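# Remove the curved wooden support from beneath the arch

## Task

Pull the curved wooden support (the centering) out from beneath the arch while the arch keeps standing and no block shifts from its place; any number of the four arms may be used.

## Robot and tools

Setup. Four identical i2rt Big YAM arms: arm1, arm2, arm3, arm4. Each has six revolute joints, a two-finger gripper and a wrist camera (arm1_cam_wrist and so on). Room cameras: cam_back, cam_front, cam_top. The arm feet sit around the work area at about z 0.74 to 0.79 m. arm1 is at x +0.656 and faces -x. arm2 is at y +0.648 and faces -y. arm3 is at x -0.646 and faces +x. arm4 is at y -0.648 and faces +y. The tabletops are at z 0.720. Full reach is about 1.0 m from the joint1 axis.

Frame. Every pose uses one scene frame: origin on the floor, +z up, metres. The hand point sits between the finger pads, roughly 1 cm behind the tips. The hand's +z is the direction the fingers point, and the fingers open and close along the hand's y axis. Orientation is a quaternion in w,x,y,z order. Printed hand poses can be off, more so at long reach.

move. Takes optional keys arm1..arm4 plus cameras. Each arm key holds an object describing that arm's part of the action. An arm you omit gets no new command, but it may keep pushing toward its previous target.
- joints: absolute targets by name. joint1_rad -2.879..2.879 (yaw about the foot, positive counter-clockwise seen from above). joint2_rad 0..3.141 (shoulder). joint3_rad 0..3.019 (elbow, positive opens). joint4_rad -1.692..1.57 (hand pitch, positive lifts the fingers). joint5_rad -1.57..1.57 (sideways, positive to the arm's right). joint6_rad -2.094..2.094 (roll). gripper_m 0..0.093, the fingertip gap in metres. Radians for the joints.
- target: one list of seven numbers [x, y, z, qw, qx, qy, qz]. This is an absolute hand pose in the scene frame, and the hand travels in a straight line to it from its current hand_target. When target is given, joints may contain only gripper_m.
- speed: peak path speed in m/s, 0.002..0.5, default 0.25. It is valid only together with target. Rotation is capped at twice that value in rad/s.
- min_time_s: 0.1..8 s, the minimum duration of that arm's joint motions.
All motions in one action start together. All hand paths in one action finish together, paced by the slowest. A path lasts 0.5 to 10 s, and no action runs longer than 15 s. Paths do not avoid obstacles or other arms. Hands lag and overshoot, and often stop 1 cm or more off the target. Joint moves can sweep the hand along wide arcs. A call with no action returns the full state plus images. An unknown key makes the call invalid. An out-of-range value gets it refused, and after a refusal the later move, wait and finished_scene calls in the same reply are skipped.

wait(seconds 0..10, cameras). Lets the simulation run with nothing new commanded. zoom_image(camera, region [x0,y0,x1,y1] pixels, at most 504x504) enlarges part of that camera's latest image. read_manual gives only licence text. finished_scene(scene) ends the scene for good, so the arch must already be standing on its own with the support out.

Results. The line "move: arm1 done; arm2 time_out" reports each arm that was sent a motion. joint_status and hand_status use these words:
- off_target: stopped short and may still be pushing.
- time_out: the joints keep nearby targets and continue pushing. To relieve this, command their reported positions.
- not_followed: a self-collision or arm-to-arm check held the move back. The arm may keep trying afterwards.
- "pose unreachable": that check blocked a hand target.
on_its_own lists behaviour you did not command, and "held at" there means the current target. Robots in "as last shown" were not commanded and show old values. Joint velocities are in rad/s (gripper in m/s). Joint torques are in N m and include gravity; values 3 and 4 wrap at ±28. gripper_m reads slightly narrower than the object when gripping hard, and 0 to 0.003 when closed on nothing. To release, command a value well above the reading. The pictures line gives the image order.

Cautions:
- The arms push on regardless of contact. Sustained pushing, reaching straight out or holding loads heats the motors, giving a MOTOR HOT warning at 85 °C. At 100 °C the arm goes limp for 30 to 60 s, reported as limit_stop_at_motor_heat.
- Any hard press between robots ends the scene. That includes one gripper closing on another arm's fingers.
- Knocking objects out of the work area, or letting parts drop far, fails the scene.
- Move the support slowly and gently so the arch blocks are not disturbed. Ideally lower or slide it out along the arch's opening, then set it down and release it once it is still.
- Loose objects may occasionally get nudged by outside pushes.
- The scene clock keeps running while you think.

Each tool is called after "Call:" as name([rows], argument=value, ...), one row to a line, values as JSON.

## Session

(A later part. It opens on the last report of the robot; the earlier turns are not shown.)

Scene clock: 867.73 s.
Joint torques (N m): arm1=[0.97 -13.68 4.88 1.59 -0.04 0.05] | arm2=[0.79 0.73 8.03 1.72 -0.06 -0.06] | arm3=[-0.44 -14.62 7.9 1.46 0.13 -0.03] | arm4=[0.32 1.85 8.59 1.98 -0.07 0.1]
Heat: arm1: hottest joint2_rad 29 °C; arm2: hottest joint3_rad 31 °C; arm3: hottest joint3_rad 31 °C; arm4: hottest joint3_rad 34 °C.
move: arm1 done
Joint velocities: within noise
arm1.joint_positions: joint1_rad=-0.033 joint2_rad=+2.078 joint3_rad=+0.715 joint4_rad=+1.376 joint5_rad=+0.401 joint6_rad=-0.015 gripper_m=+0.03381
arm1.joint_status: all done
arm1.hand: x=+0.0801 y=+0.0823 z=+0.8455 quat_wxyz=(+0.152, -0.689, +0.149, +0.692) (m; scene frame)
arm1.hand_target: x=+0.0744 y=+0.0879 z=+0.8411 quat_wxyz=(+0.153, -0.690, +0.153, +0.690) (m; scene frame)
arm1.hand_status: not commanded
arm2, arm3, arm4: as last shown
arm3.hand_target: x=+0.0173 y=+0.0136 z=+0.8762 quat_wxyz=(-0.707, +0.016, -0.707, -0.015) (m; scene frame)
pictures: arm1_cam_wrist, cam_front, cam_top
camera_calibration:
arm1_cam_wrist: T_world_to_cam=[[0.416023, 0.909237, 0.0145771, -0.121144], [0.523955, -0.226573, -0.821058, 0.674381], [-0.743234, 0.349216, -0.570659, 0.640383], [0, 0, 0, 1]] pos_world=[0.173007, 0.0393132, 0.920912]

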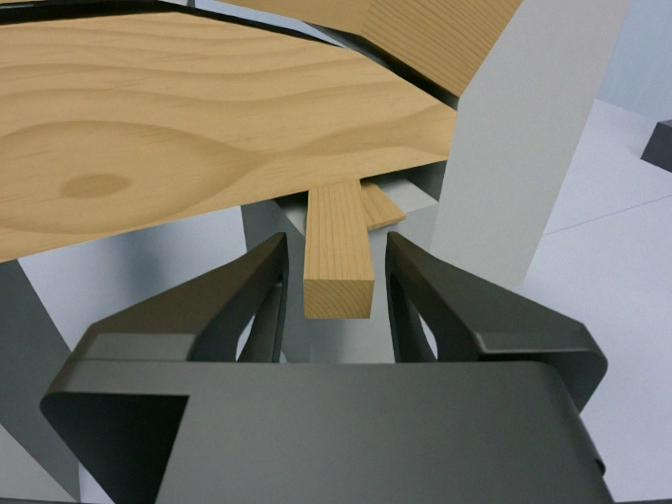

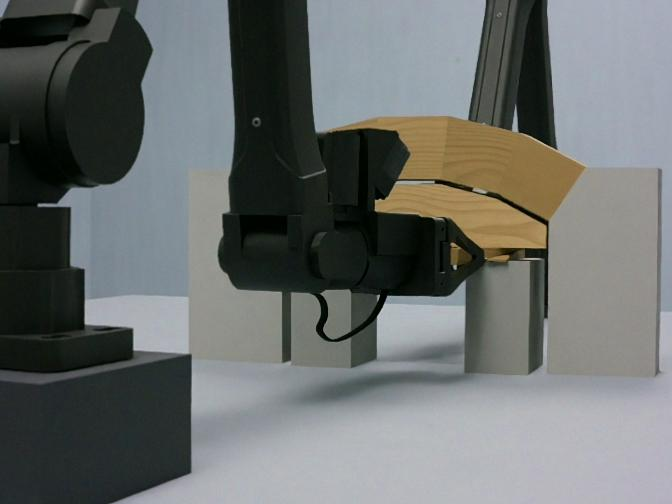

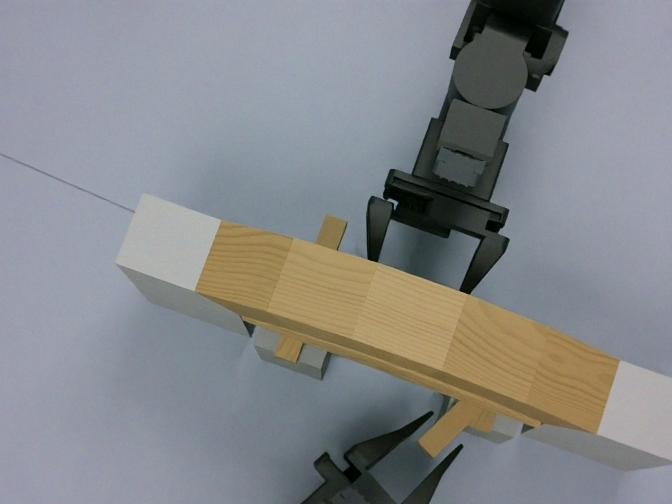

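Call:
move(arm1={"target": [0.147, 0.052, 0.846, -0.153, 0.6903, -0.153, -0.6903], "speed": 0.1}, cameras=[])

Call:
move(arm1={"target": [0.17, 0.01, 0.835, 0.5, -0.5, -0.5, 0.5], "speed": 0.25}, cameras=["arm1_cam_wrist", "cam_top"])

Scene clock: 876.07 s.
Joint torques (N m): arm1=[2.49 -13.98 1.48 2.7 0.16 0.04] | arm2=[0.67 0.91 8.02 1.8 -0.04 -0.06] | arm3=[-0.09 -14.04 7.91 1.7 0.14 -0.01] | arm4=[0.32 1.85 8.59 1.96 -0.07 0.1]
Heat: arm1: hottest joint2_rad 29 °C; arm2: hottest joint3_rad 31 °C; arm3: hottest joint3_rad 31 °C; arm4: hottest joint3_rad 34 °C.
move: arm1 off_target
Joint velocities: within noise
arm1.joint_positions: joint1_rad=+0.042 joint2_rad=+2.056 joint3_rad=+0.538 joint4_rad=+1.497 joint5_rad=+0.489 joint6_rad=-0.015 gripper_m=+0.03389
arm1.joint_status: not commanded
arm1.hand: x=+0.1466 y=+0.0563 z=+0.8356 quat_wxyz=(+0.159, -0.700, +0.151, +0.679) (m; scene frame)
arm1.hand_target: x=+0.1470 y=+0.0520 z=+0.8458 quat_wxyz=(+0.153, -0.691, +0.153, +0.690) (m; scene frame)
arm1.hand_status: off_target (0.011 m and 1.8 deg from the pose sent, 0.073 m and 0.5 deg at the start)
arm2, arm4: as last shown
arm3.joint_positions: joint1_rad=+0.022 joint2_rad=+1.896 joint3_rad=+0.865 joint4_rad=+1.024 joint5_rad=-0.035 joint6_rad=-0.006 gripper_m=+0.07011
arm3.joint_status: not commanded
arm3.hand: x=+0.0054 y=+0.0093 z=+0.8770 quat_wxyz=(-0.706, +0.017, -0.708, -0.010) (m; scene frame)
arm3.hand_target: x=+0.0173 y=+0.0136 z=+0.8762 quat_wxyz=(-0.707, +0.016, -0.707, -0.015) (m; scene frame)
arm3.hand_status: not commanded
pictures: none
No camera images: "cameras" was empty.

Scene clock: 880.30 s.
Joint torques (N m): arm1=[1.03 -12.81 0.68 2.66 -0.09 -0.04] | arm2=[0.73 0.67 8.06 1.77 -0.04 -0.06] | arm3=[-0.09 -13.98 7.97 1.5 0.16 -0.01] | arm4=[0.32 1.85 8.61 1.96 -0.07 0.1]
Heat: arm1: hottest joint2_rad 29 °C; arm2: hottest joint3_rad 31 °C; arm3: hottest joint3_rad 31 °C; arm4: hottest joint3_rad 34 °C.
move: arm1 off_target
Joint velocities: within noise
arm1.joint_positions: joint1_rad=-0.032 joint2_rad=+2.050 joint3_rad=+0.434 joint4_rad=+1.545 joint5_rad=-0.034 joint6_rad=-1.573 gripper_m=+0.03389
arm1.joint_status: not commanded
arm1.hand: x=+0.1692 y=+0.0052 z=+0.8252 quat_wxyz=(+0.477, -0.518, -0.517, +0.486) (m; scene frame)
arm1.hand_target: x=+0.1696 y=+0.0099 z=+0.8354 quat_wxyz=(+0.489, -0.511, -0.511, +0.489) (m; scene frame)
arm1.hand_status: off_target (0.011 m and 4.2 deg from the pose sent, 0.052 m and 92.1 deg at the start; a joint's target at an end of its range on 119 of 127 steps)
arm2.joint_positions: joint1_rad=+0.035 joint2_rad=+0.581 joint3_rad=+1.322 joint4_rad=-1.476 joint5_rad=-0.258 joint6_rad=+0.686 gripper_m=+0.09396
arm2.joint_status: not commanded
arm2.hand: x=+0.0568 y=+0.4448 z=+1.2589 quat_wxyz=(-0.415, -0.786, -0.456, +0.052) (m; scene frame)
arm2.hand_target: x=+0.0567 y=+0.4465 z=+1.2676 quat_wxyz=(-0.424, -0.781, -0.455, +0.057) (m; scene frame)
arm2.hand_status: not commanded
arm3: as last shown
arm4.joint_positions: joint1_rad=-0.532 joint2_rad=+0.626 joint3_rad=+1.451 joint4_rad=-1.405 joint5_rad=+0.055 joint6_rad=-0.721 gripper_m=+0.09396
arm4.joint_status: not commanded
arm4.hand: x=+0.1251 y=-0.4552 z=+1.3292 quat_wxyz=(-0.469, +0.683, -0.557, -0.063) (m; scene frame)
arm4.hand_target: x=+0.1239 y=-0.4576 z=+1.3420 quat_wxyz=(-0.482, +0.677, -0.553, -0.066) (m; scene frame)
arm4.hand_status: not commanded
pictures: arm1_cam_wrist, cam_top
camera_calibration:
arm1_cam_wrist: T_world_to_cam=[[-0.0721714, -0.00232099, 0.99739, -0.811488], [0.566427, 0.822995, 0.042902, -0.132012], [-0.820946, 0.568044, -0.058082, 0.311018], [0, 0, 0, 1]] pos_world=[0.271538, -0.0699104, 0.833098]

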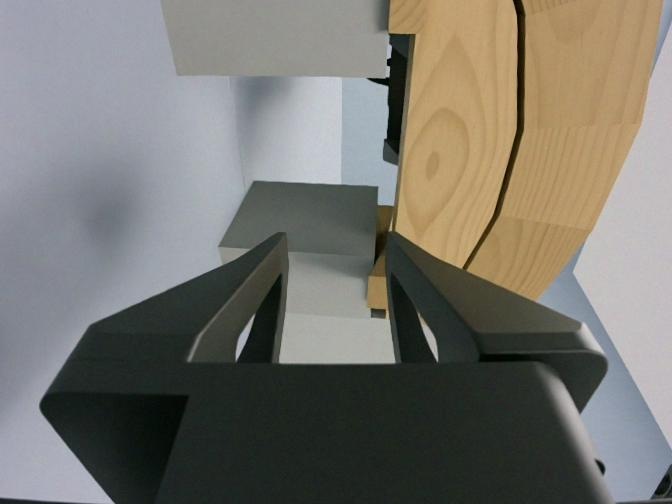

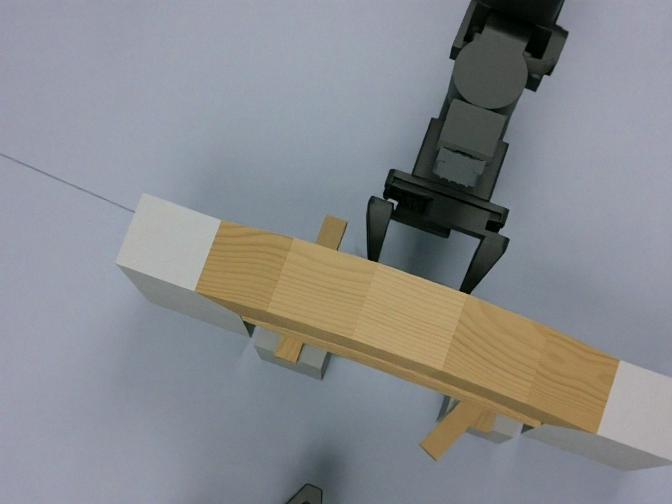

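Call:
zoom_image(camera="arm1_cam_wrist", region=[330, 160, 440, 330])

Scaled by 2.965 from the camera's 672x504 image, which has a finer 960x720 frame.

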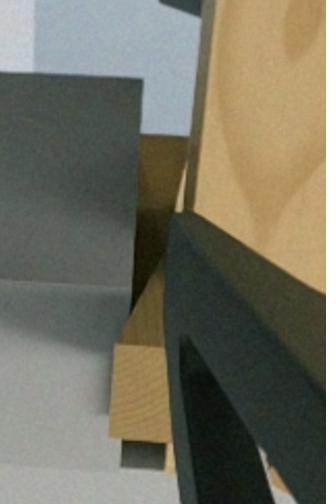

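Call:
move(arm1={"joints": {"gripper_m": 0.093}}, cameras=["arm1_cam_wrist"])

Call:
zoom_image(camera="arm1_cam_wrist", region=[330, 160, 440, 330])

Scene clock: 889.07 s.
Joint torques (N m): arm1=[1.03 -12.92 0.64 2.7 -0.08 0.01] | arm2=[0.67 0.56 8.03 1.74 -0.05 -0.06] | arm3=[-0.03 -14.39 7.92 1.51 0.17 -0.01] | arm4=[0.32 1.85 8.59 1.98 -0.07 0.1]
Heat: arm1: hottest joint2_rad 29 °C; arm2: hottest joint3_rad 31 °C; arm3: hottest joint3_rad 31 °C; arm4: hottest joint3_rad 34 °C.
move: arm1 done
Joint velocities: within noise
arm1.joint_positions: joint1_rad=-0.032 joint2_rad=+2.050 joint3_rad=+0.434 joint4_rad=+1.545 joint5_rad=-0.035 joint6_rad=-1.574 gripper_m=+0.09277
arm1.joint_status: all done
arm1.hand: x=+0.1692 y=+0.0053 z=+0.8252 quat_wxyz=(+0.477, -0.518, -0.517, +0.486) (m; scene frame)
arm1.hand_target: x=+0.1696 y=+0.0100 z=+0.8353 quat_wxyz=(+0.489, -0.511, -0.511, +0.489) (m; scene frame)
arm1.hand_status: not commanded
arm2, arm3, arm4: as last shown
pictures: arm1_cam_wrist
camera_calibration:
arm1_cam_wrist: T_world_to_cam=[[-0.0721089, -0.00309731, 0.997392, -0.811461], [0.566396, 0.822984, 0.0435047, -0.132585], [-0.820972, 0.568056, -0.0575902, 0.310554], [0, 0, 0, 1]] pos_world=[0.271538, -0.06981, 0.832998]

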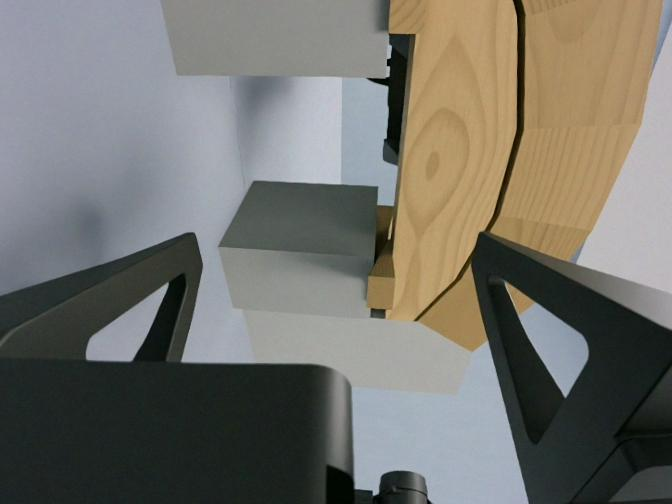

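Scaled by 2.965 from the camera's 672x504 image, which has a finer 960x720 frame.

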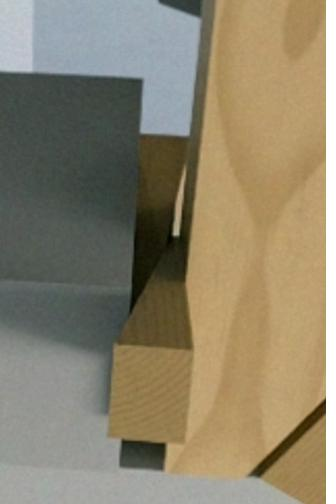

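Call:
move(arm1={"target": [0.147, 0.055, 0.855, -0.153, 0.6903, -0.153, -0.6903], "joints": {"gripper_m": 0.045}, "speed": 0.25}, cameras=[])

Call:
move(arm1={"target": [0.078, 0.0865, 0.840, -0.153, 0.6903, -0.153, -0.6903], "speed": 0.07}, cameras=["arm1_cam_wrist", "cam_top"])

Scene clock: 990.47 s.
Joint torques (N m): arm1=[2.43 -13.74 3.11 1.59 0.16 0.05] | arm2=[0.5 0.73 8.05 1.78 -0.06 -0.07] | arm3=[-0.56 -14.92 7.91 1.54 0.09 0.02] | arm4=[0.32 1.79 8.59 1.96 -0.07 0.1]
Heat: arm1: hottest joint2_rad 29 °C; arm2: hottest joint3_rad 31 °C; arm3: hottest joint3_rad 31 °C; arm4: hottest joint3_rad 34 °C.
move: arm1 off_target
Joint velocities: within noise
arm1.joint_positions: joint1_rad=+0.032 joint2_rad=+2.019 joint3_rad=+0.511 joint4_rad=+1.498 joint5_rad=+0.481 joint6_rad=-0.021 gripper_m=+0.04514
arm1.joint_status: all done
arm1.hand: x=+0.1538 y=+0.0601 z=+0.8472 quat_wxyz=(+0.160, -0.696, +0.151, +0.683) (m; scene frame)
arm1.hand_target: x=+0.1472 y=+0.0550 z=+0.8552 quat_wxyz=(+0.153, -0.690, +0.153, +0.691) (m; scene frame)
arm1.hand_status: off_target (0.012 m and 1.4 deg from the pose sent, 0.062 m and 93.2 deg at the start; a joint's target at an end of its range on 89 of 128 steps)
arm2, arm3, arm4: as last shown
pictures: none
No camera images: "cameras" was empty.

Scene clock: 992.17 s.
Joint torques (N m): arm1=[1.14 -13.63 4.85 1.59 -0.05 0.08] | arm2=[0.85 0.56 8.05 1.81 -0.06 -0.06] | arm3=[-0.03 -14.68 7.98 1.65 0.13 0.03] | arm4=[0.32 1.85 8.59 1.96 -0.07 0.1]
Heat: arm1: hottest joint2_rad 29 °C; arm2: hottest joint3_rad 31 °C; arm3: hottest joint3_rad 31 °C; arm4: hottest joint3_rad 34 °C.
move: arm1 done
Joint velocities: within noise
arm1.joint_positions: joint1_rad=-0.031 joint2_rad=+2.077 joint3_rad=+0.704 joint4_rad=+1.387 joint5_rad=+0.404 joint6_rad=-0.020 gripper_m=+0.04514
arm1.joint_status: not commanded
arm1.hand: x=+0.0843 y=+0.0817 z=+0.8449 quat_wxyz=(+0.154, -0.690, +0.148, +0.692) (m; scene frame)
arm1.hand_target: x=+0.0783 y=+0.0866 z=+0.8400 quat_wxyz=(+0.153, -0.690, +0.153, +0.690) (m; scene frame)
arm1.hand_status: done (0.009 m and 0.6 deg from the pose sent, 0.081 m and 1.4 deg at the start)
arm2, arm3, arm4: as last shown
pictures: arm1_cam_wrist, cam_top
camera_calibration:
arm1_cam_wrist: T_world_to_cam=[[0.417726, 0.908374, 0.0190129, -0.126147], [0.524865, -0.224178, -0.821134, 0.671359], [-0.741634, 0.352988, -0.570419, 0.642747], [0, 0, 0, 1]] pos_world=[0.177005, 0.0382103, 0.92031]

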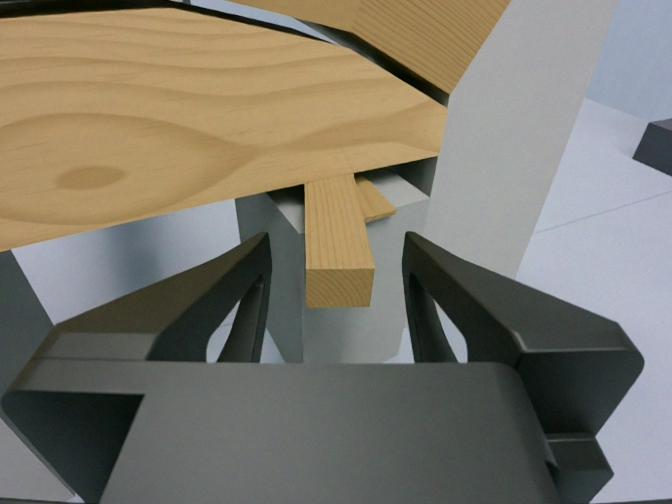

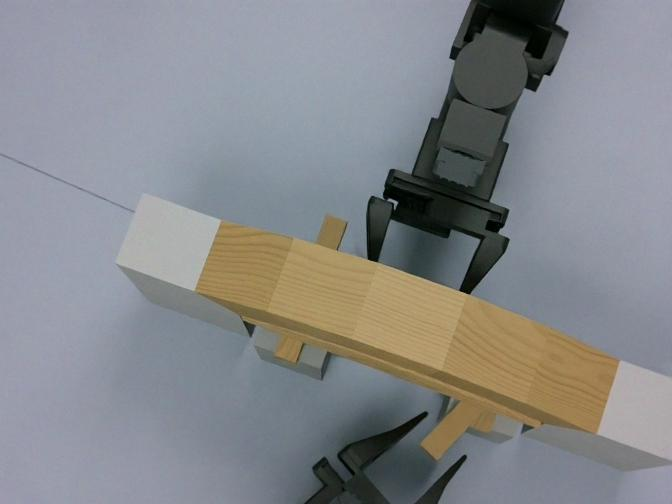

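Call:
move(arm1={"joints": {"gripper_m": 0.014}}, cameras=[])

Call:
move(arm1={"target": [0.076, 0.106, 0.840, 0.0351, 0.7062, 0.0351, -0.7062], "joints": {"gripper_m": 0.014}, "speed": 0.05}, cameras=["arm1_cam_wrist", "cam_top", "cam_front", "arm3_cam_wrist"])

Scene clock: 998.63 s.
Joint torques (N m): arm1=[1.03 -13.51 4.86 1.65 0.02 0.07] | arm2=[0.56 0.62 7.99 1.77 -0.06 -0.06] | arm3=[-0.15 -14.04 7.98 1.43 0.15 -0.04] | arm4=[0.32 1.85 8.61 1.96 -0.07 0.1]
Heat: arm1: hottest joint2_rad 29 °C; arm2: hottest joint3_rad 31 °C; arm3: hottest joint3_rad 31 °C; arm4: hottest joint3_rad 35 °C.
move: arm1 off_target
Joint velocities: within noise
arm1.joint_positions: joint1_rad=-0.031 joint2_rad=+2.078 joint3_rad=+0.704 joint4_rad=+1.386 joint5_rad=+0.402 joint6_rad=-0.017 gripper_m=+0.01939
arm1.joint_status: gripper_m off_target (ended at +0.01941, target +0.01400)
arm1.hand: x=+0.0842 y=+0.0814 z=+0.8446 quat_wxyz=(+0.152, -0.690, +0.149, +0.692) (m; scene frame)
arm1.hand_target: x=+0.0783 y=+0.0866 z=+0.8400 quat_wxyz=(+0.153, -0.690, +0.153, +0.690) (m; scene frame)
arm1.hand_status: not commanded
arm2, arm3, arm4: as last shown
pictures: none
No camera images: "cameras" was empty.

Scene clock: 1004.53 s.
Joint torques (N m): arm1=[1.03 -13.8 4.79 1.5 -0.1 0.03] | arm2=[0.62 0.85 8.02 1.74 -0.05 -0.07] | arm3=[-0.67 -14.27 7.79 1.52 0.14 -0.03] | arm4=[0.32 1.79 8.59 1.96 -0.07 0.1]
Heat: arm1: hottest joint2_rad 29 °C; arm2: hottest joint3_rad 31 °C; arm3: hottest joint3_rad 31 °C; arm4: hottest joint3_rad 35 °C.
move: arm1 off_target
Joint velocities: within noise
arm1.joint_positions: joint1_rad=-0.293 joint2_rad=+2.078 joint3_rad=+0.720 joint4_rad=+1.369 joint5_rad=-0.393 joint6_rad=-0.014 gripper_m=+0.01939
arm1.joint_status: gripper_m off_target (ended at +0.01939, target +0.01400)
arm1.hand: x=+0.0807 y=+0.0996 z=+0.8454 quat_wxyz=(-0.034, -0.703, -0.039, +0.709) (m; scene frame)
arm1.hand_target: x=+0.0763 y=+0.1060 z=+0.8400 quat_wxyz=(-0.035, -0.706, -0.035, +0.706) (m; scene frame)
arm1.hand_status: done (0.010 m and 0.7 deg from the pose sent, 0.026 m and 30.2 deg at the start)
arm2, arm4: as last shown
arm3.joint_positions: joint1_rad=+0.022 joint2_rad=+1.896 joint3_rad=+0.865 joint4_rad=+1.024 joint5_rad=-0.035 joint6_rad=-0.005 gripper_m=+0.07011
arm3.joint_status: not commanded
arm3.hand: x=+0.0054 y=+0.0092 z=+0.8770 quat_wxyz=(-0.706, +0.017, -0.708, -0.011) (m; scene frame)
arm3.hand_target: x=+0.0173 y=+0.0136 z=+0.8762 quat_wxyz=(-0.707, +0.015, -0.707, -0.015) (m; scene frame)
arm3.hand_status: not commanded
pictures: arm1_cam_wrist, arm3_cam_wrist, cam_front, cam_top
camera_calibration:
arm1_cam_wrist: T_world_to_cam=[[-0.103871, 0.994401, 0.0194523, -0.107665], [0.563053, 0.0749138, -0.823019, 0.646305], [-0.819867, -0.074535, -0.567681, 0.680639], [0, 0, 0, 1]] pos_world=[0.182946, 0.109376, 0.920402]
arm3_cam_wrist: T_world_to_cam=[[0.04448, -0.998979, 0.00790975, 0.00207317], [-0.586509, -0.0325224, -0.809289, 0.716328], [0.80872, 0.031358, -0.587357, 0.638274], [0, 0, 0, 1]] pos_world=[-0.0961438, 0.00535277, 0.954595]

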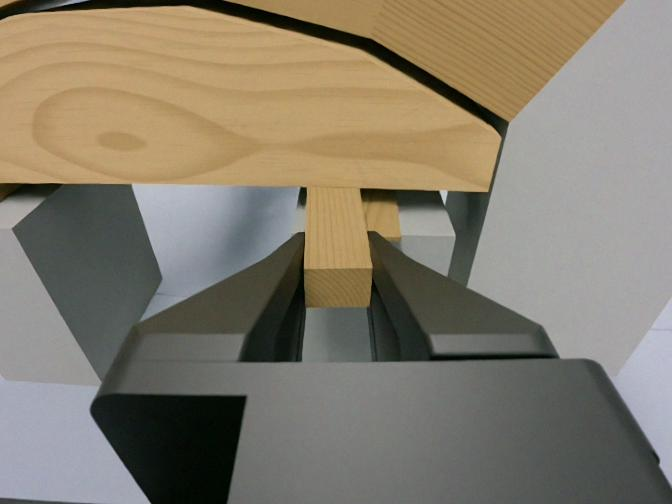

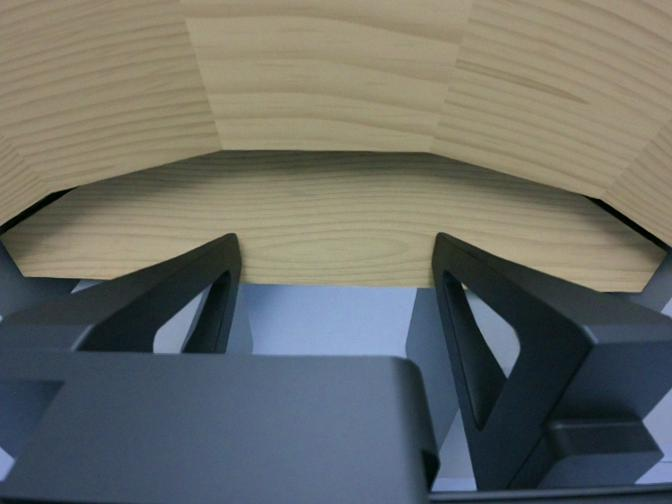

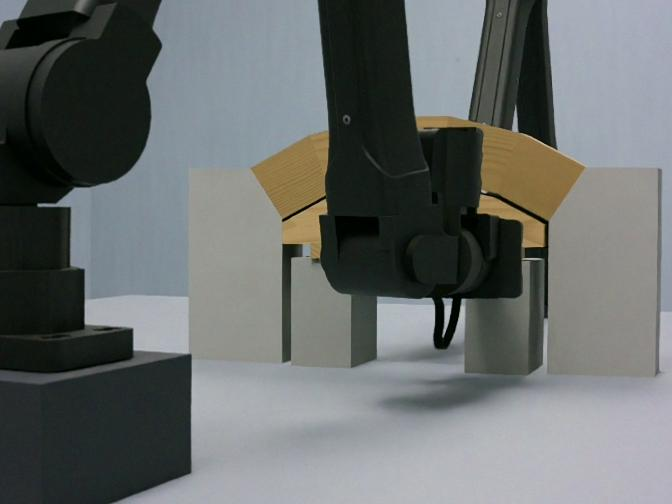

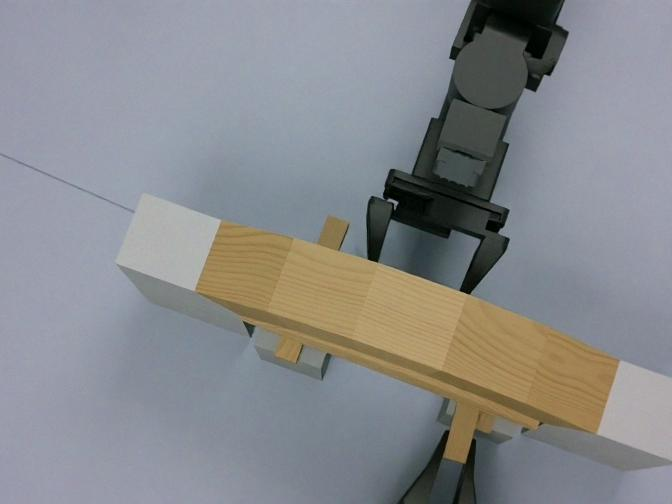

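Call:
move(arm1={"joints": {"gripper_m": 0.034}}, cameras=[])

Call:
move(arm1={"target": [0.18, 0.10, 0.855, 0.0351, 0.7062, 0.0351, -0.7062], "speed": 0.15}, arm2={"target": [0.085, 0.35, 0.90, 0.0351, -0.0351, 0.7062, -0.7062], "speed": 0.3}, cameras=["arm1_cam_wrist", "arm2_cam_wrist", "cam_top"])

Scene clock: 1029.43 s.
Joint torques (N m): arm1=[1.03 -13.86 4.78 1.58 -0.06 0.03] | arm2=[0.73 0.73 7.98 1.8 -0.06 -0.05] | arm3=[0.09 -14.27 7.82 1.5 0.15 -0.02] | arm4=[0.32 1.79 8.61 1.98 -0.07 0.1]
Heat: arm1: hottest joint2_rad 29 °C; arm2: hottest joint3_rad 31 °C; arm3: hottest joint3_rad 31 °C; arm4: hottest joint3_rad 35 °C.
move: arm1 done
Joint velocities: within noise
arm1.joint_positions: joint1_rad=-0.293 joint2_rad=+2.078 joint3_rad=+0.720 joint4_rad=+1.366 joint5_rad=-0.395 joint6_rad=-0.014 gripper_m=+0.03380
arm1.joint_status: all done
arm1.hand: x=+0.0808 y=+0.0993 z=+0.8448 quat_wxyz=(-0.035, -0.704, -0.040, +0.708) (m; scene frame)
arm1.hand_target: x=+0.0763 y=+0.1060 z=+0.8401 quat_wxyz=(-0.035, -0.706, -0.035, +0.706) (m; scene frame)
arm1.hand_status: not commanded
arm2, arm3, arm4: as last shown
pictures: none
No camera images: "cameras" was empty.

Scene clock: 1034.10 s.
Joint torques (N m): arm1=[0.97 -12.98 1.18 2.62 -0.08 0.03] | arm2=[1.61 -0.5 9.24 1.42 0.13 0.13] | arm3=[-0.09 -14.33 8.01 1.65 0.12 -0.03] | arm4=[0.32 1.85 8.59 1.96 -0.07 0.1]
Heat: arm1: hottest joint2_rad 29 °C; arm2: hottest joint3_rad 31 °C; arm3: hottest joint3_rad 31 °C; arm4: hottest joint3_rad 35 °C.
move: arm1 off_target; arm2 not_followed
Joint velocities: within noise
arm1.joint_positions: joint1_rad=-0.368 joint2_rad=+2.006 joint3_rad=+0.460 joint4_rad=+1.519 joint5_rad=-0.470 joint6_rad=-0.014 gripper_m=+0.03388
arm1.joint_status: not commanded
arm1.hand: x=+0.1780 y=+0.0956 z=+0.8452 quat_wxyz=(-0.041, -0.715, -0.035, +0.697) (m; scene frame)
arm1.hand_target: x=+0.1799 y=+0.0998 z=+0.8548 quat_wxyz=(-0.035, -0.706, -0.035, +0.706) (m; scene frame)
arm1.hand_status: off_target (0.011 m and 1.6 deg from the pose sent, 0.100 m and 0.6 deg at the start)
arm2.joint_positions: joint1_rad=+0.580 joint2_rad=+0.403 joint3_rad=+0.037 joint4_rad=+0.201 joint5_rad=+0.563 joint6_rad=-1.183 gripper_m=+0.09396
arm2.joint_status: not commanded
arm2.on_its_own: joint1_rad is held at +0.590, not at its first target +0.035; joint2_rad is held at +0.392, not at its first target +0.579; joint3_rad is held at +0.049, not at its first target +1.339; joint4_rad is held at +0.188, not at its first target -1.474; joint5_rad is held at +0.565, not at its first target -0.258; joint6_rad is held at -1.175, not at its first target +0.686
arm2.hand: x=+0.0814 y=+0.3675 z=+0.9369 quat_wxyz=(-0.109, -0.103, -0.749, +0.646) (m; scene frame)
arm2.hand_target: x=+0.0843 y=+0.3673 z=+0.9433 quat_wxyz=(-0.116, -0.104, -0.746, +0.648) (m; scene frame)
arm2.hand_status: not_followed (0.041 m and 19.9 deg from the pose sent, 0.372 m and 139.5 deg at the start; a joint's target at an end of its range on 24 of 140 steps)
arm3, arm4: as last shown
pictures: arm1_cam_wrist, arm2_cam_wrist, cam_top
pose unreachable (arm2 arm): on one or more control steps of this call this arm could not follow its commanded pose, so it was not sent that pose on those steps. On the call's last step it was still not sent that pose. It may still have moved: this result reports where it is.
cause: moving toward the commanded pose would bring two parts of the arm too close to each other (its shoulder (the part past joint 1) and its forearm (the part past joint 3), 17 mm apart when it was first held).
camera_calibration:
arm1_cam_wrist: T_world_to_cam=[[-0.106956, 0.994259, 0.00317041, -0.0793213], [0.591765, 0.0662203, -0.803386, 0.570907], [-0.798983, -0.0840512, -0.59545, 0.780716], [0, 0, 0, 1]] pos_world=[0.277453, 0.10668, 0.923788]
arm2_cam_wrist: T_world_to_cam=[[-0.283546, -0.152077, 0.946823, -0.808174], [-0.796959, 0.586505, -0.144462, -0.0123517], [-0.533347, -0.795541, -0.2875, 0.735167], [0, 0, 0, 1]] pos_world=[0.153101, 0.469195, 0.974775]

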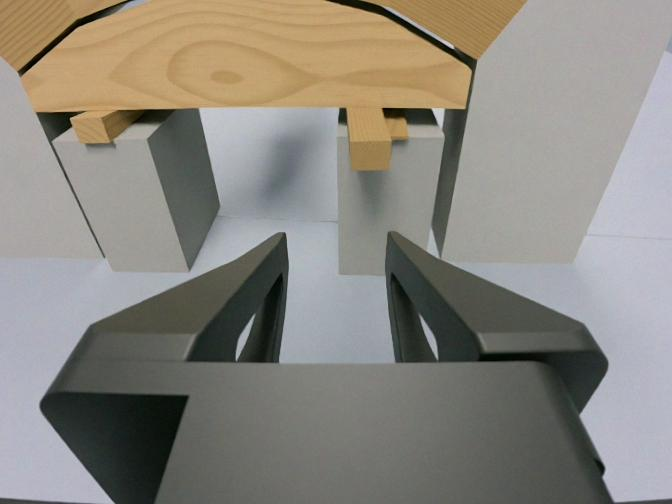

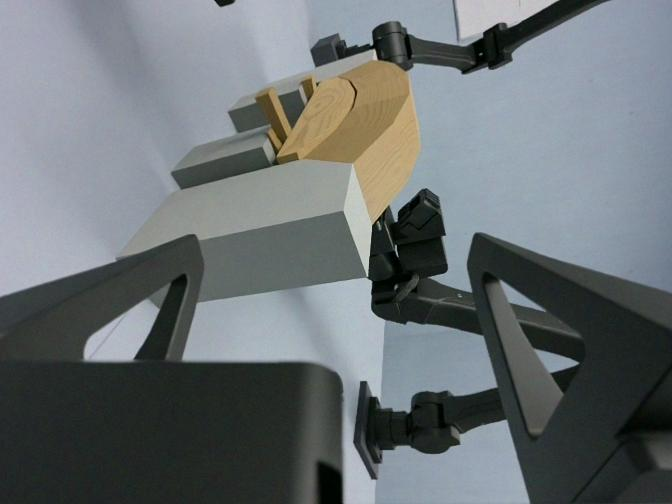

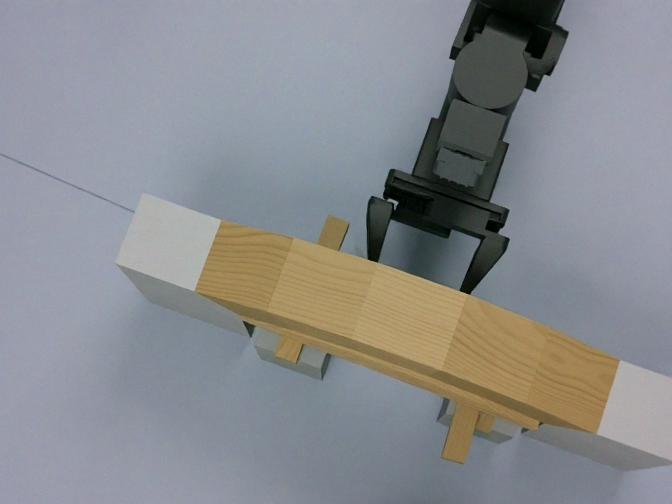

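Call:
move(arm2={"joints": {"joint1_rad": 0.17, "joint2_rad": 1.9, "joint3_rad": 0.45, "joint4_rad": 1.45, "joint5_rad": 0.09, "joint6_rad": -1.57, "gripper_m": 0.06}, "min_time_s": 3}, cameras=["arm2_cam_wrist", "cam_top"])

Scene clock: 1060.80 s.
Joint torques (N m): arm1=[0.97 -12.92 1.18 2.67 -0.07 0.03] | arm2=[-0.03 -10.23 3.66 2.69 -0.06 -0.03] | arm3=[-0.21 -14.04 7.97 1.46 0.07 -0.01] | arm4=[0.32 1.79 8.58 1.95 -0.07 0.1]
Heat: arm1: hottest joint2_rad 29 °C; arm2: hottest joint3_rad 32 °C; arm3: hottest joint3_rad 31 °C; arm4: hottest joint3_rad 35 °C.
move: arm2 done
Joint velocities: within noise
arm1, arm3: as last shown
arm2.joint_positions: joint1_rad=+0.179 joint2_rad=+1.882 joint3_rad=+0.431 joint4_rad=+1.431 joint5_rad=+0.092 joint6_rad=-1.562 gripper_m=+0.06014
arm2.joint_status: all done
arm2.hand: x=+0.0849 y=+0.1585 z=+0.8536 quat_wxyz=(-0.041, +0.034, -0.714, +0.698) (m; scene frame)
arm2.hand_target: x=+0.0823 y=+0.1514 z=+0.8551 quat_wxyz=(-0.037, +0.033, -0.708, +0.705) (m; scene frame)
arm2.hand_status: not commanded
arm4.joint_positions: joint1_rad=-0.532 joint2_rad=+0.626 joint3_rad=+1.451 joint4_rad=-1.405 joint5_rad=+0.055 joint6_rad=-0.721 gripper_m=+0.09396
arm4.joint_status: not commanded
arm4.hand: x=+0.1251 y=-0.4552 z=+1.3292 quat_wxyz=(-0.469, +0.683, -0.557, -0.063) (m; scene frame)
arm4.hand_target: x=+0.1239 y=-0.4576 z=+1.3420 quat_wxyz=(-0.482, +0.677, -0.553, -0.066) (m; scene frame)
arm4.hand_status: not commanded
pictures: arm2_cam_wrist, cam_top
camera_calibration:
arm2_cam_wrist: T_world_to_cam=[[0.00364572, -0.0298992, 0.999546, -0.84888], [-0.868768, 0.494893, 0.0179723, -0.0171215], [-0.495205, -0.86844, -0.0241712, 0.330351], [0, 0, 0, 1]] pos_world=[0.151812, 0.269982, 0.856787]

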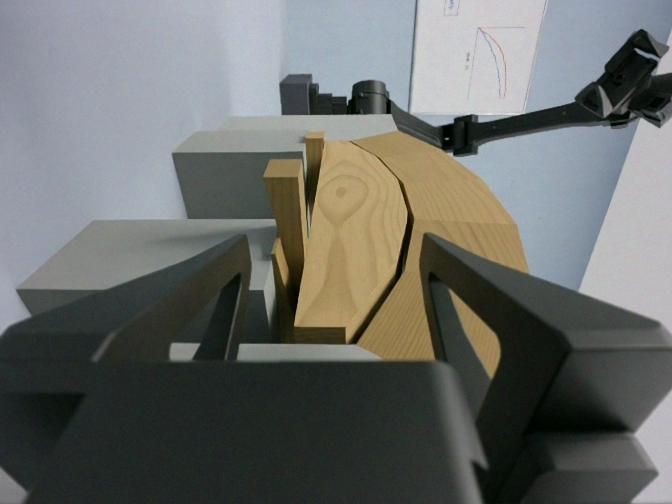

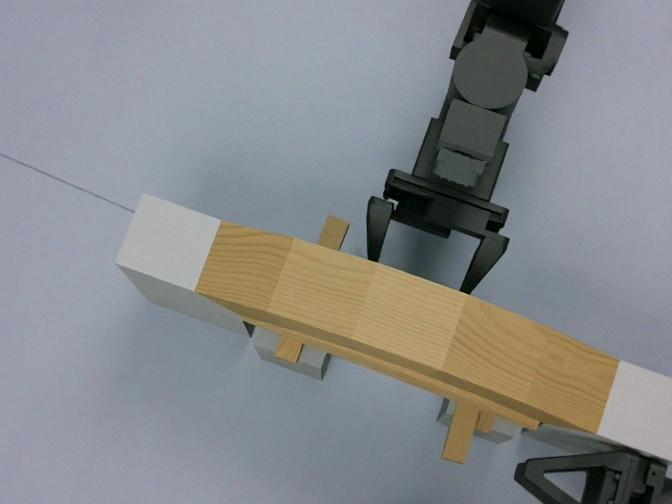

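Call:
move(arm2={"target": [0.0835, 0.1520, 0.832, 0.0351, -0.0351, 0.7062, -0.7062], "speed": 0.08}, cameras=["arm2_cam_wrist", "cam_front"])

Scene clock: 1085.00 s.
Joint torques (N m): arm1=[1.08 -13.04 1.17 2.66 -0.08 0.03] | arm2=[0.44 -10.52 2.76 2.59 0.06 0] | arm3=[0.21 -14.74 7.99 1.7 0.17 -0.03] | arm4=[0.32 1.79 8.59 1.98 -0.07 0.1]
Heat: arm1: hottest joint2_rad 29 °C; arm2: hottest joint3_rad 30 °C; arm3: hottest joint3_rad 31 °C; arm4: hottest joint3_rad 35 °C.
move: arm2 done
Joint velocities: within noise
arm1, arm3, arm4: as last shown
arm2.joint_positions: joint1_rad=+0.179 joint2_rad=+1.983 joint3_rad=+0.448 joint4_rad=+1.525 joint5_rad=+0.092 joint6_rad=-1.568 gripper_m=+0.06014
arm2.joint_status: not commanded
arm2.hand: x=+0.0853 y=+0.1572 z=+0.8332 quat_wxyz=(-0.039, +0.035, -0.711, +0.701) (m; scene frame)
arm2.hand_target: x=+0.0835 y=+0.1522 z=+0.8319 quat_wxyz=(-0.035, +0.035, -0.706, +0.706) (m; scene frame)
arm2.hand_status: done (0.006 m and 0.9 deg from the pose sent, 0.023 m and 1.5 deg at the start)
pictures: arm2_cam_wrist, cam_front
camera_calibration:
arm2_cam_wrist: T_world_to_cam=[[0.00763653, -0.0206622, 0.999757, -0.830549], [-0.86876, 0.494945, 0.0168651, -0.0148324], [-0.495174, -0.868678, -0.0141708, 0.3206], [0, 0, 0, 1]] pos_world=[0.15221, 0.268679, 0.835141]

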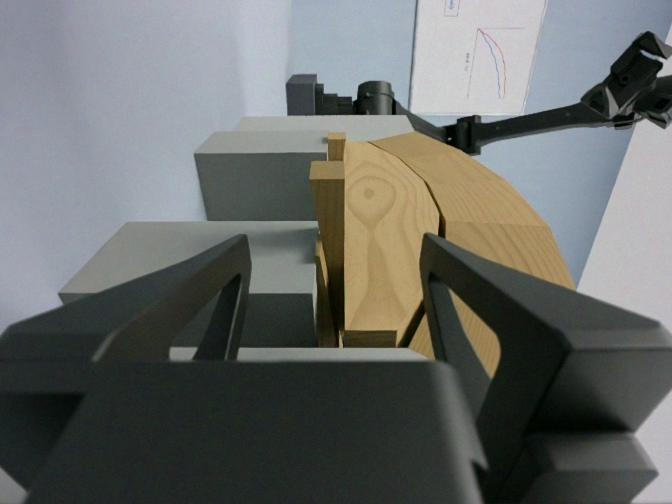

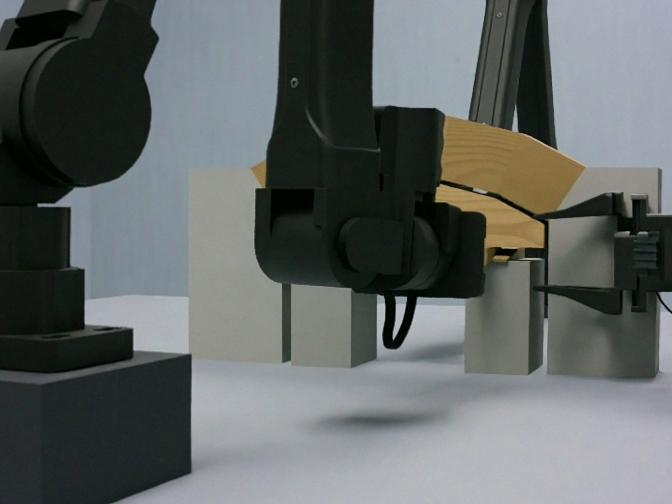

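Call:
move(arm2={"target": [0.083, 0.1055, 0.829, 0.0351, -0.0351, 0.7062, -0.7062], "speed": 0.05}, cameras=["arm2_cam_wrist", "cam_front", "cam_top"])

Call:
zoom_image(camera="cam_front", region=[400, 180, 650, 350])

Call:
zoom_image(camera="cam_top", region=[380, 330, 600, 504])

Scene clock: 1097.13 s.
Joint torques (N m): arm1=[0.97 -12.98 1.14 2.7 -0.08 0.04] | arm2=[-0.38 -11.69 3.79 1.5 -0.06 0.01] | arm3=[0.56 -14.39 7.91 1.68 0.15 0.01] | arm4=[0.32 1.79 8.59 1.96 -0.07 0.1]
Heat: arm1: hottest joint2_rad 29 °C; arm2: hottest joint3_rad 30 °C; arm3: hottest joint3_rad 31 °C; arm4: hottest joint3_rad 35 °C.
move: arm2 off_target
Joint velocities: within noise
arm1, arm3, arm4: as last shown
arm2.joint_positions: joint1_rad=+0.158 joint2_rad=+2.006 joint3_rad=+0.568 joint4_rad=+1.458 joint5_rad=+0.070 joint6_rad=-1.568 gripper_m=+0.06014
arm2.joint_status: not commanded
arm2.hand: x=+0.0867 y=+0.1125 z=+0.8389 quat_wxyz=(-0.041, +0.034, -0.700, +0.712) (m; scene frame)
arm2.hand_target: x=+0.0829 y=+0.1060 z=+0.8290 quat_wxyz=(-0.035, +0.035, -0.706, +0.706) (m; scene frame)
arm2.hand_status: off_target (0.013 m and 1.2 deg from the pose sent, 0.052 m and 0.9 deg at the start)
pictures: arm2_cam_wrist, cam_front, cam_top
camera_calibration:
arm2_cam_wrist: T_world_to_cam=[[0.00250841, 0.00939462, 0.999953, -0.840169], [-0.869462, 0.493994, -0.00246003, 0.0247926], [-0.493994, -0.869415, 0.0094074, 0.262843], [0, 0, 0, 1]] pos_world=[0.153506, 0.224165, 0.837717]

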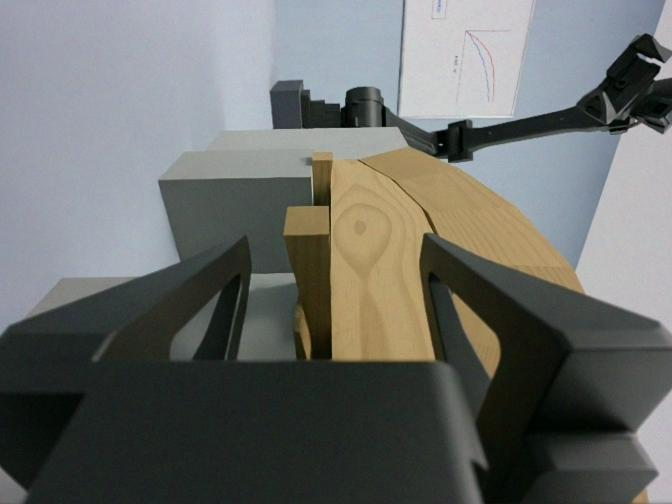

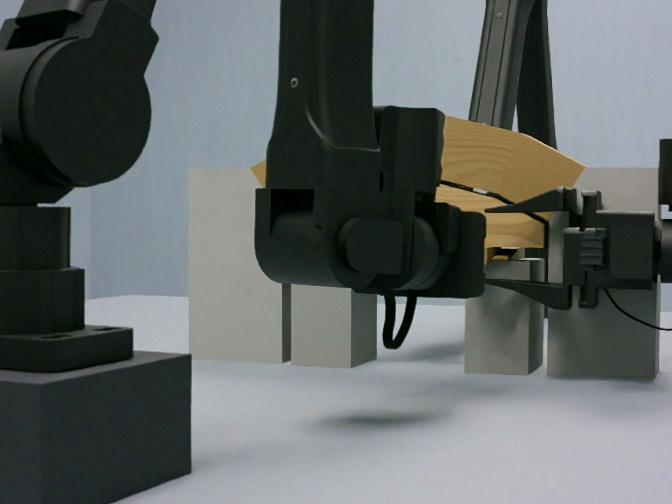

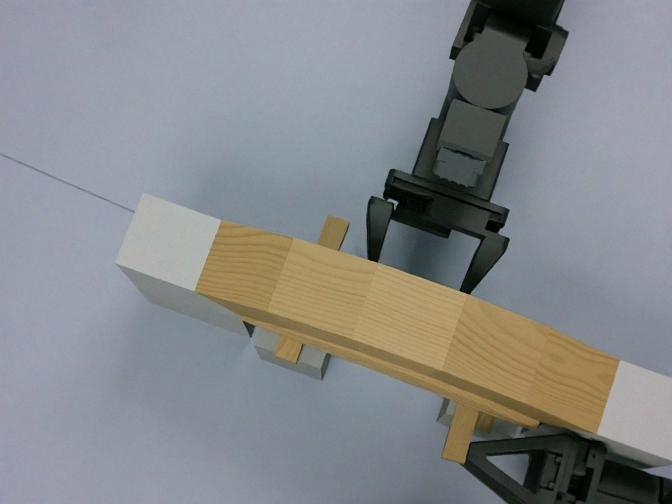

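Scaled by 2.016 from the camera's 672x504 image, which has a finer 960x720 frame.

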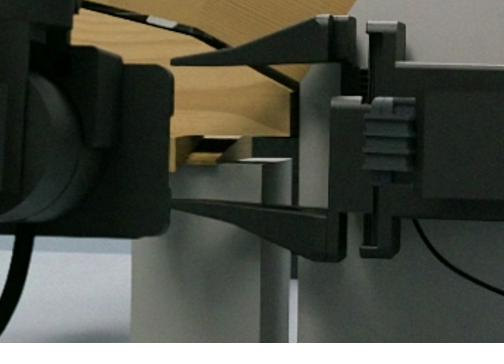

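Scaled by 2.291 from the camera's 672x504 image, which has a finer 960x720 frame.

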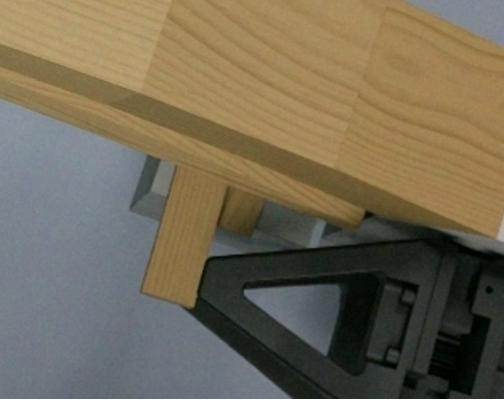

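Call:
zoom_image(camera="cam_top", region=[520, 350, 672, 504])

Scaled by 3.273 from the camera's 672x504 image, which has a finer 960x720 frame.

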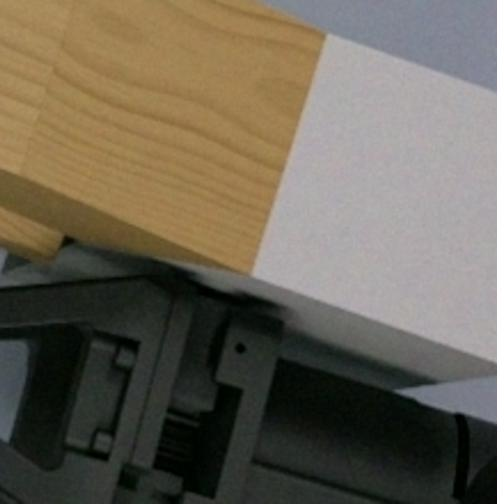

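Call:
move(arm2={"target": [0.094, 0.155, 0.825, 0.0351, -0.0351, 0.7062, -0.7062], "speed": 0.1}, cameras=[])

Call:
move(arm2={"target": [0.112, 0.150, 0.825, -0.183, 0.183, 0.683, -0.683], "speed": 0.15}, cameras=["arm2_cam_wrist", "cam_front", "cam_top"])

Scene clock: 1137.80 s.
Joint torques (N m): arm1=[0.85 -12.92 1.2 2.62 -0.09 0.03] | arm2=[1.38 -10.81 1.17 2.73 0.1 0.01] | arm3=[-0.26 -14.45 8.02 1.47 0.11 0.01] | arm4=[0.26 1.79 8.59 1.96 -0.07 0.1]
Heat: arm1: hottest joint2_rad 29 °C; arm2: hottest joint3_rad 29 °C; arm3: hottest joint3_rad 31 °C; arm4: hottest joint3_rad 35 °C.
move: arm2 done
Joint velocities: within noise
arm1, arm3, arm4: as last shown
arm2.joint_positions: joint1_rad=+0.198 joint2_rad=+2.010 joint3_rad=+0.474 joint4_rad=+1.549 joint5_rad=+0.124 joint6_rad=-1.568 gripper_m=+0.06014
arm2.joint_status: not commanded
arm2.hand: x=+0.0911 y=+0.1502 z=+0.8332 quat_wxyz=(-0.036, +0.030, -0.703, +0.710) (m; scene frame)
arm2.hand_target: x=+0.0940 y=+0.1551 z=+0.8251 quat_wxyz=(-0.035, +0.035, -0.707, +0.706) (m; scene frame)
arm2.hand_status: done (0.010 m and 0.8 deg from the pose sent, 0.045 m and 1.2 deg at the start; a joint's target at an end of its range on 15 of 35 steps)
pictures: none
No camera images: "cameras" was empty.

Scene clock: 1140.53 s.
Joint torques (N m): arm1=[0.85 -12.98 1.18 2.66 -0.08 0.02] | arm2=[1.55 -11.87 3.92 1.22 0.07 0.01] | arm3=[-0.5 -13.57 7.88 1.39 0.15 -0.03] | arm4=[0.26 1.85 8.59 1.96 -0.07 0.1]
Heat: arm1: hottest joint2_rad 29 °C; arm2: hottest joint3_rad 29 °C; arm3: hottest joint3_rad 31 °C; arm4: hottest joint3_rad 35 °C.
move: arm2 off_target
Joint velocities: within noise
arm1, arm3, arm4: as last shown
arm2.joint_positions: joint1_rad=+0.486 joint2_rad=+2.037 joint3_rad=+0.637 joint4_rad=+1.427 joint5_rad=+1.035 joint6_rad=-1.575 gripper_m=+0.06014
arm2.joint_status: not commanded
arm2.hand: x=+0.1049 y=+0.1544 z=+0.8339 quat_wxyz=(+0.179, -0.192, -0.677, +0.687) (m; scene frame)
arm2.hand_target: x=+0.1118 y=+0.1504 z=+0.8251 quat_wxyz=(+0.183, -0.183, -0.683, +0.683) (m; scene frame)
arm2.hand_status: off_target (0.012 m and 1.4 deg from the pose sent, 0.022 m and 35.3 deg at the start)
pictures: arm2_cam_wrist, cam_front, cam_top
camera_calibration:
arm2_cam_wrist: T_world_to_cam=[[-0.0072814, 0.00557466, 0.999958, -0.834041], [-0.405082, 0.914245, -0.00804651, -0.0890189], [-0.914251, -0.405124, -0.00439879, 0.292204], [0, 0, 0, 1]] pos_world=[0.225015, 0.204413, 0.834575]

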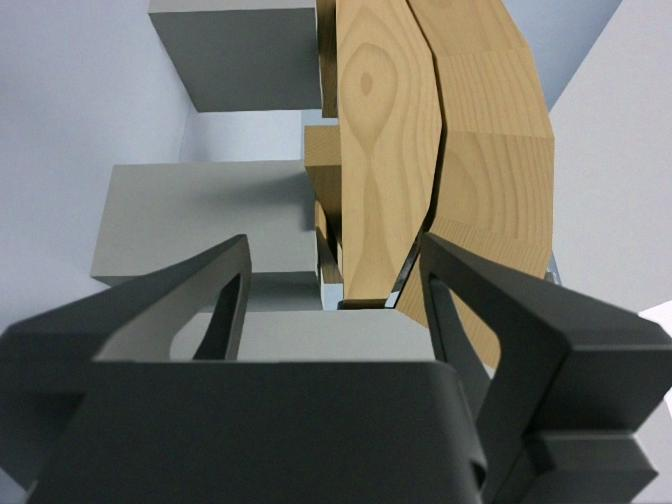

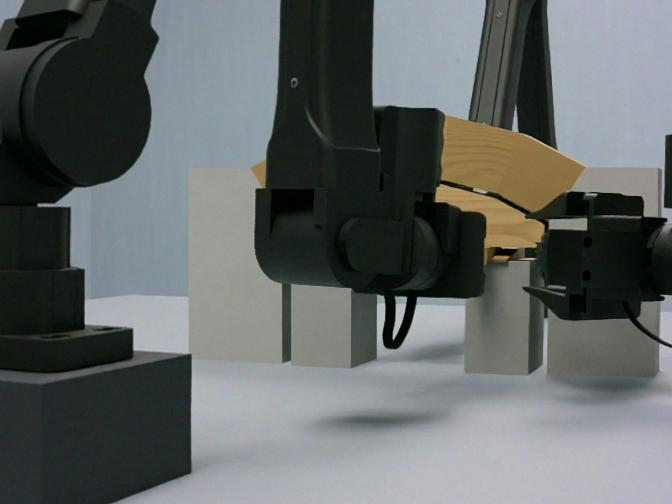

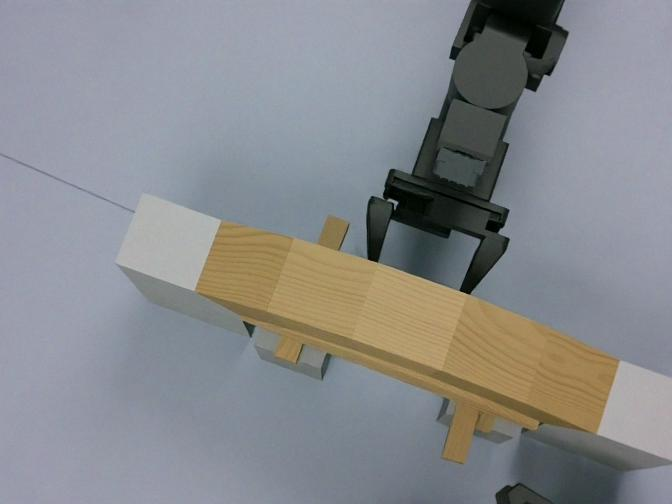

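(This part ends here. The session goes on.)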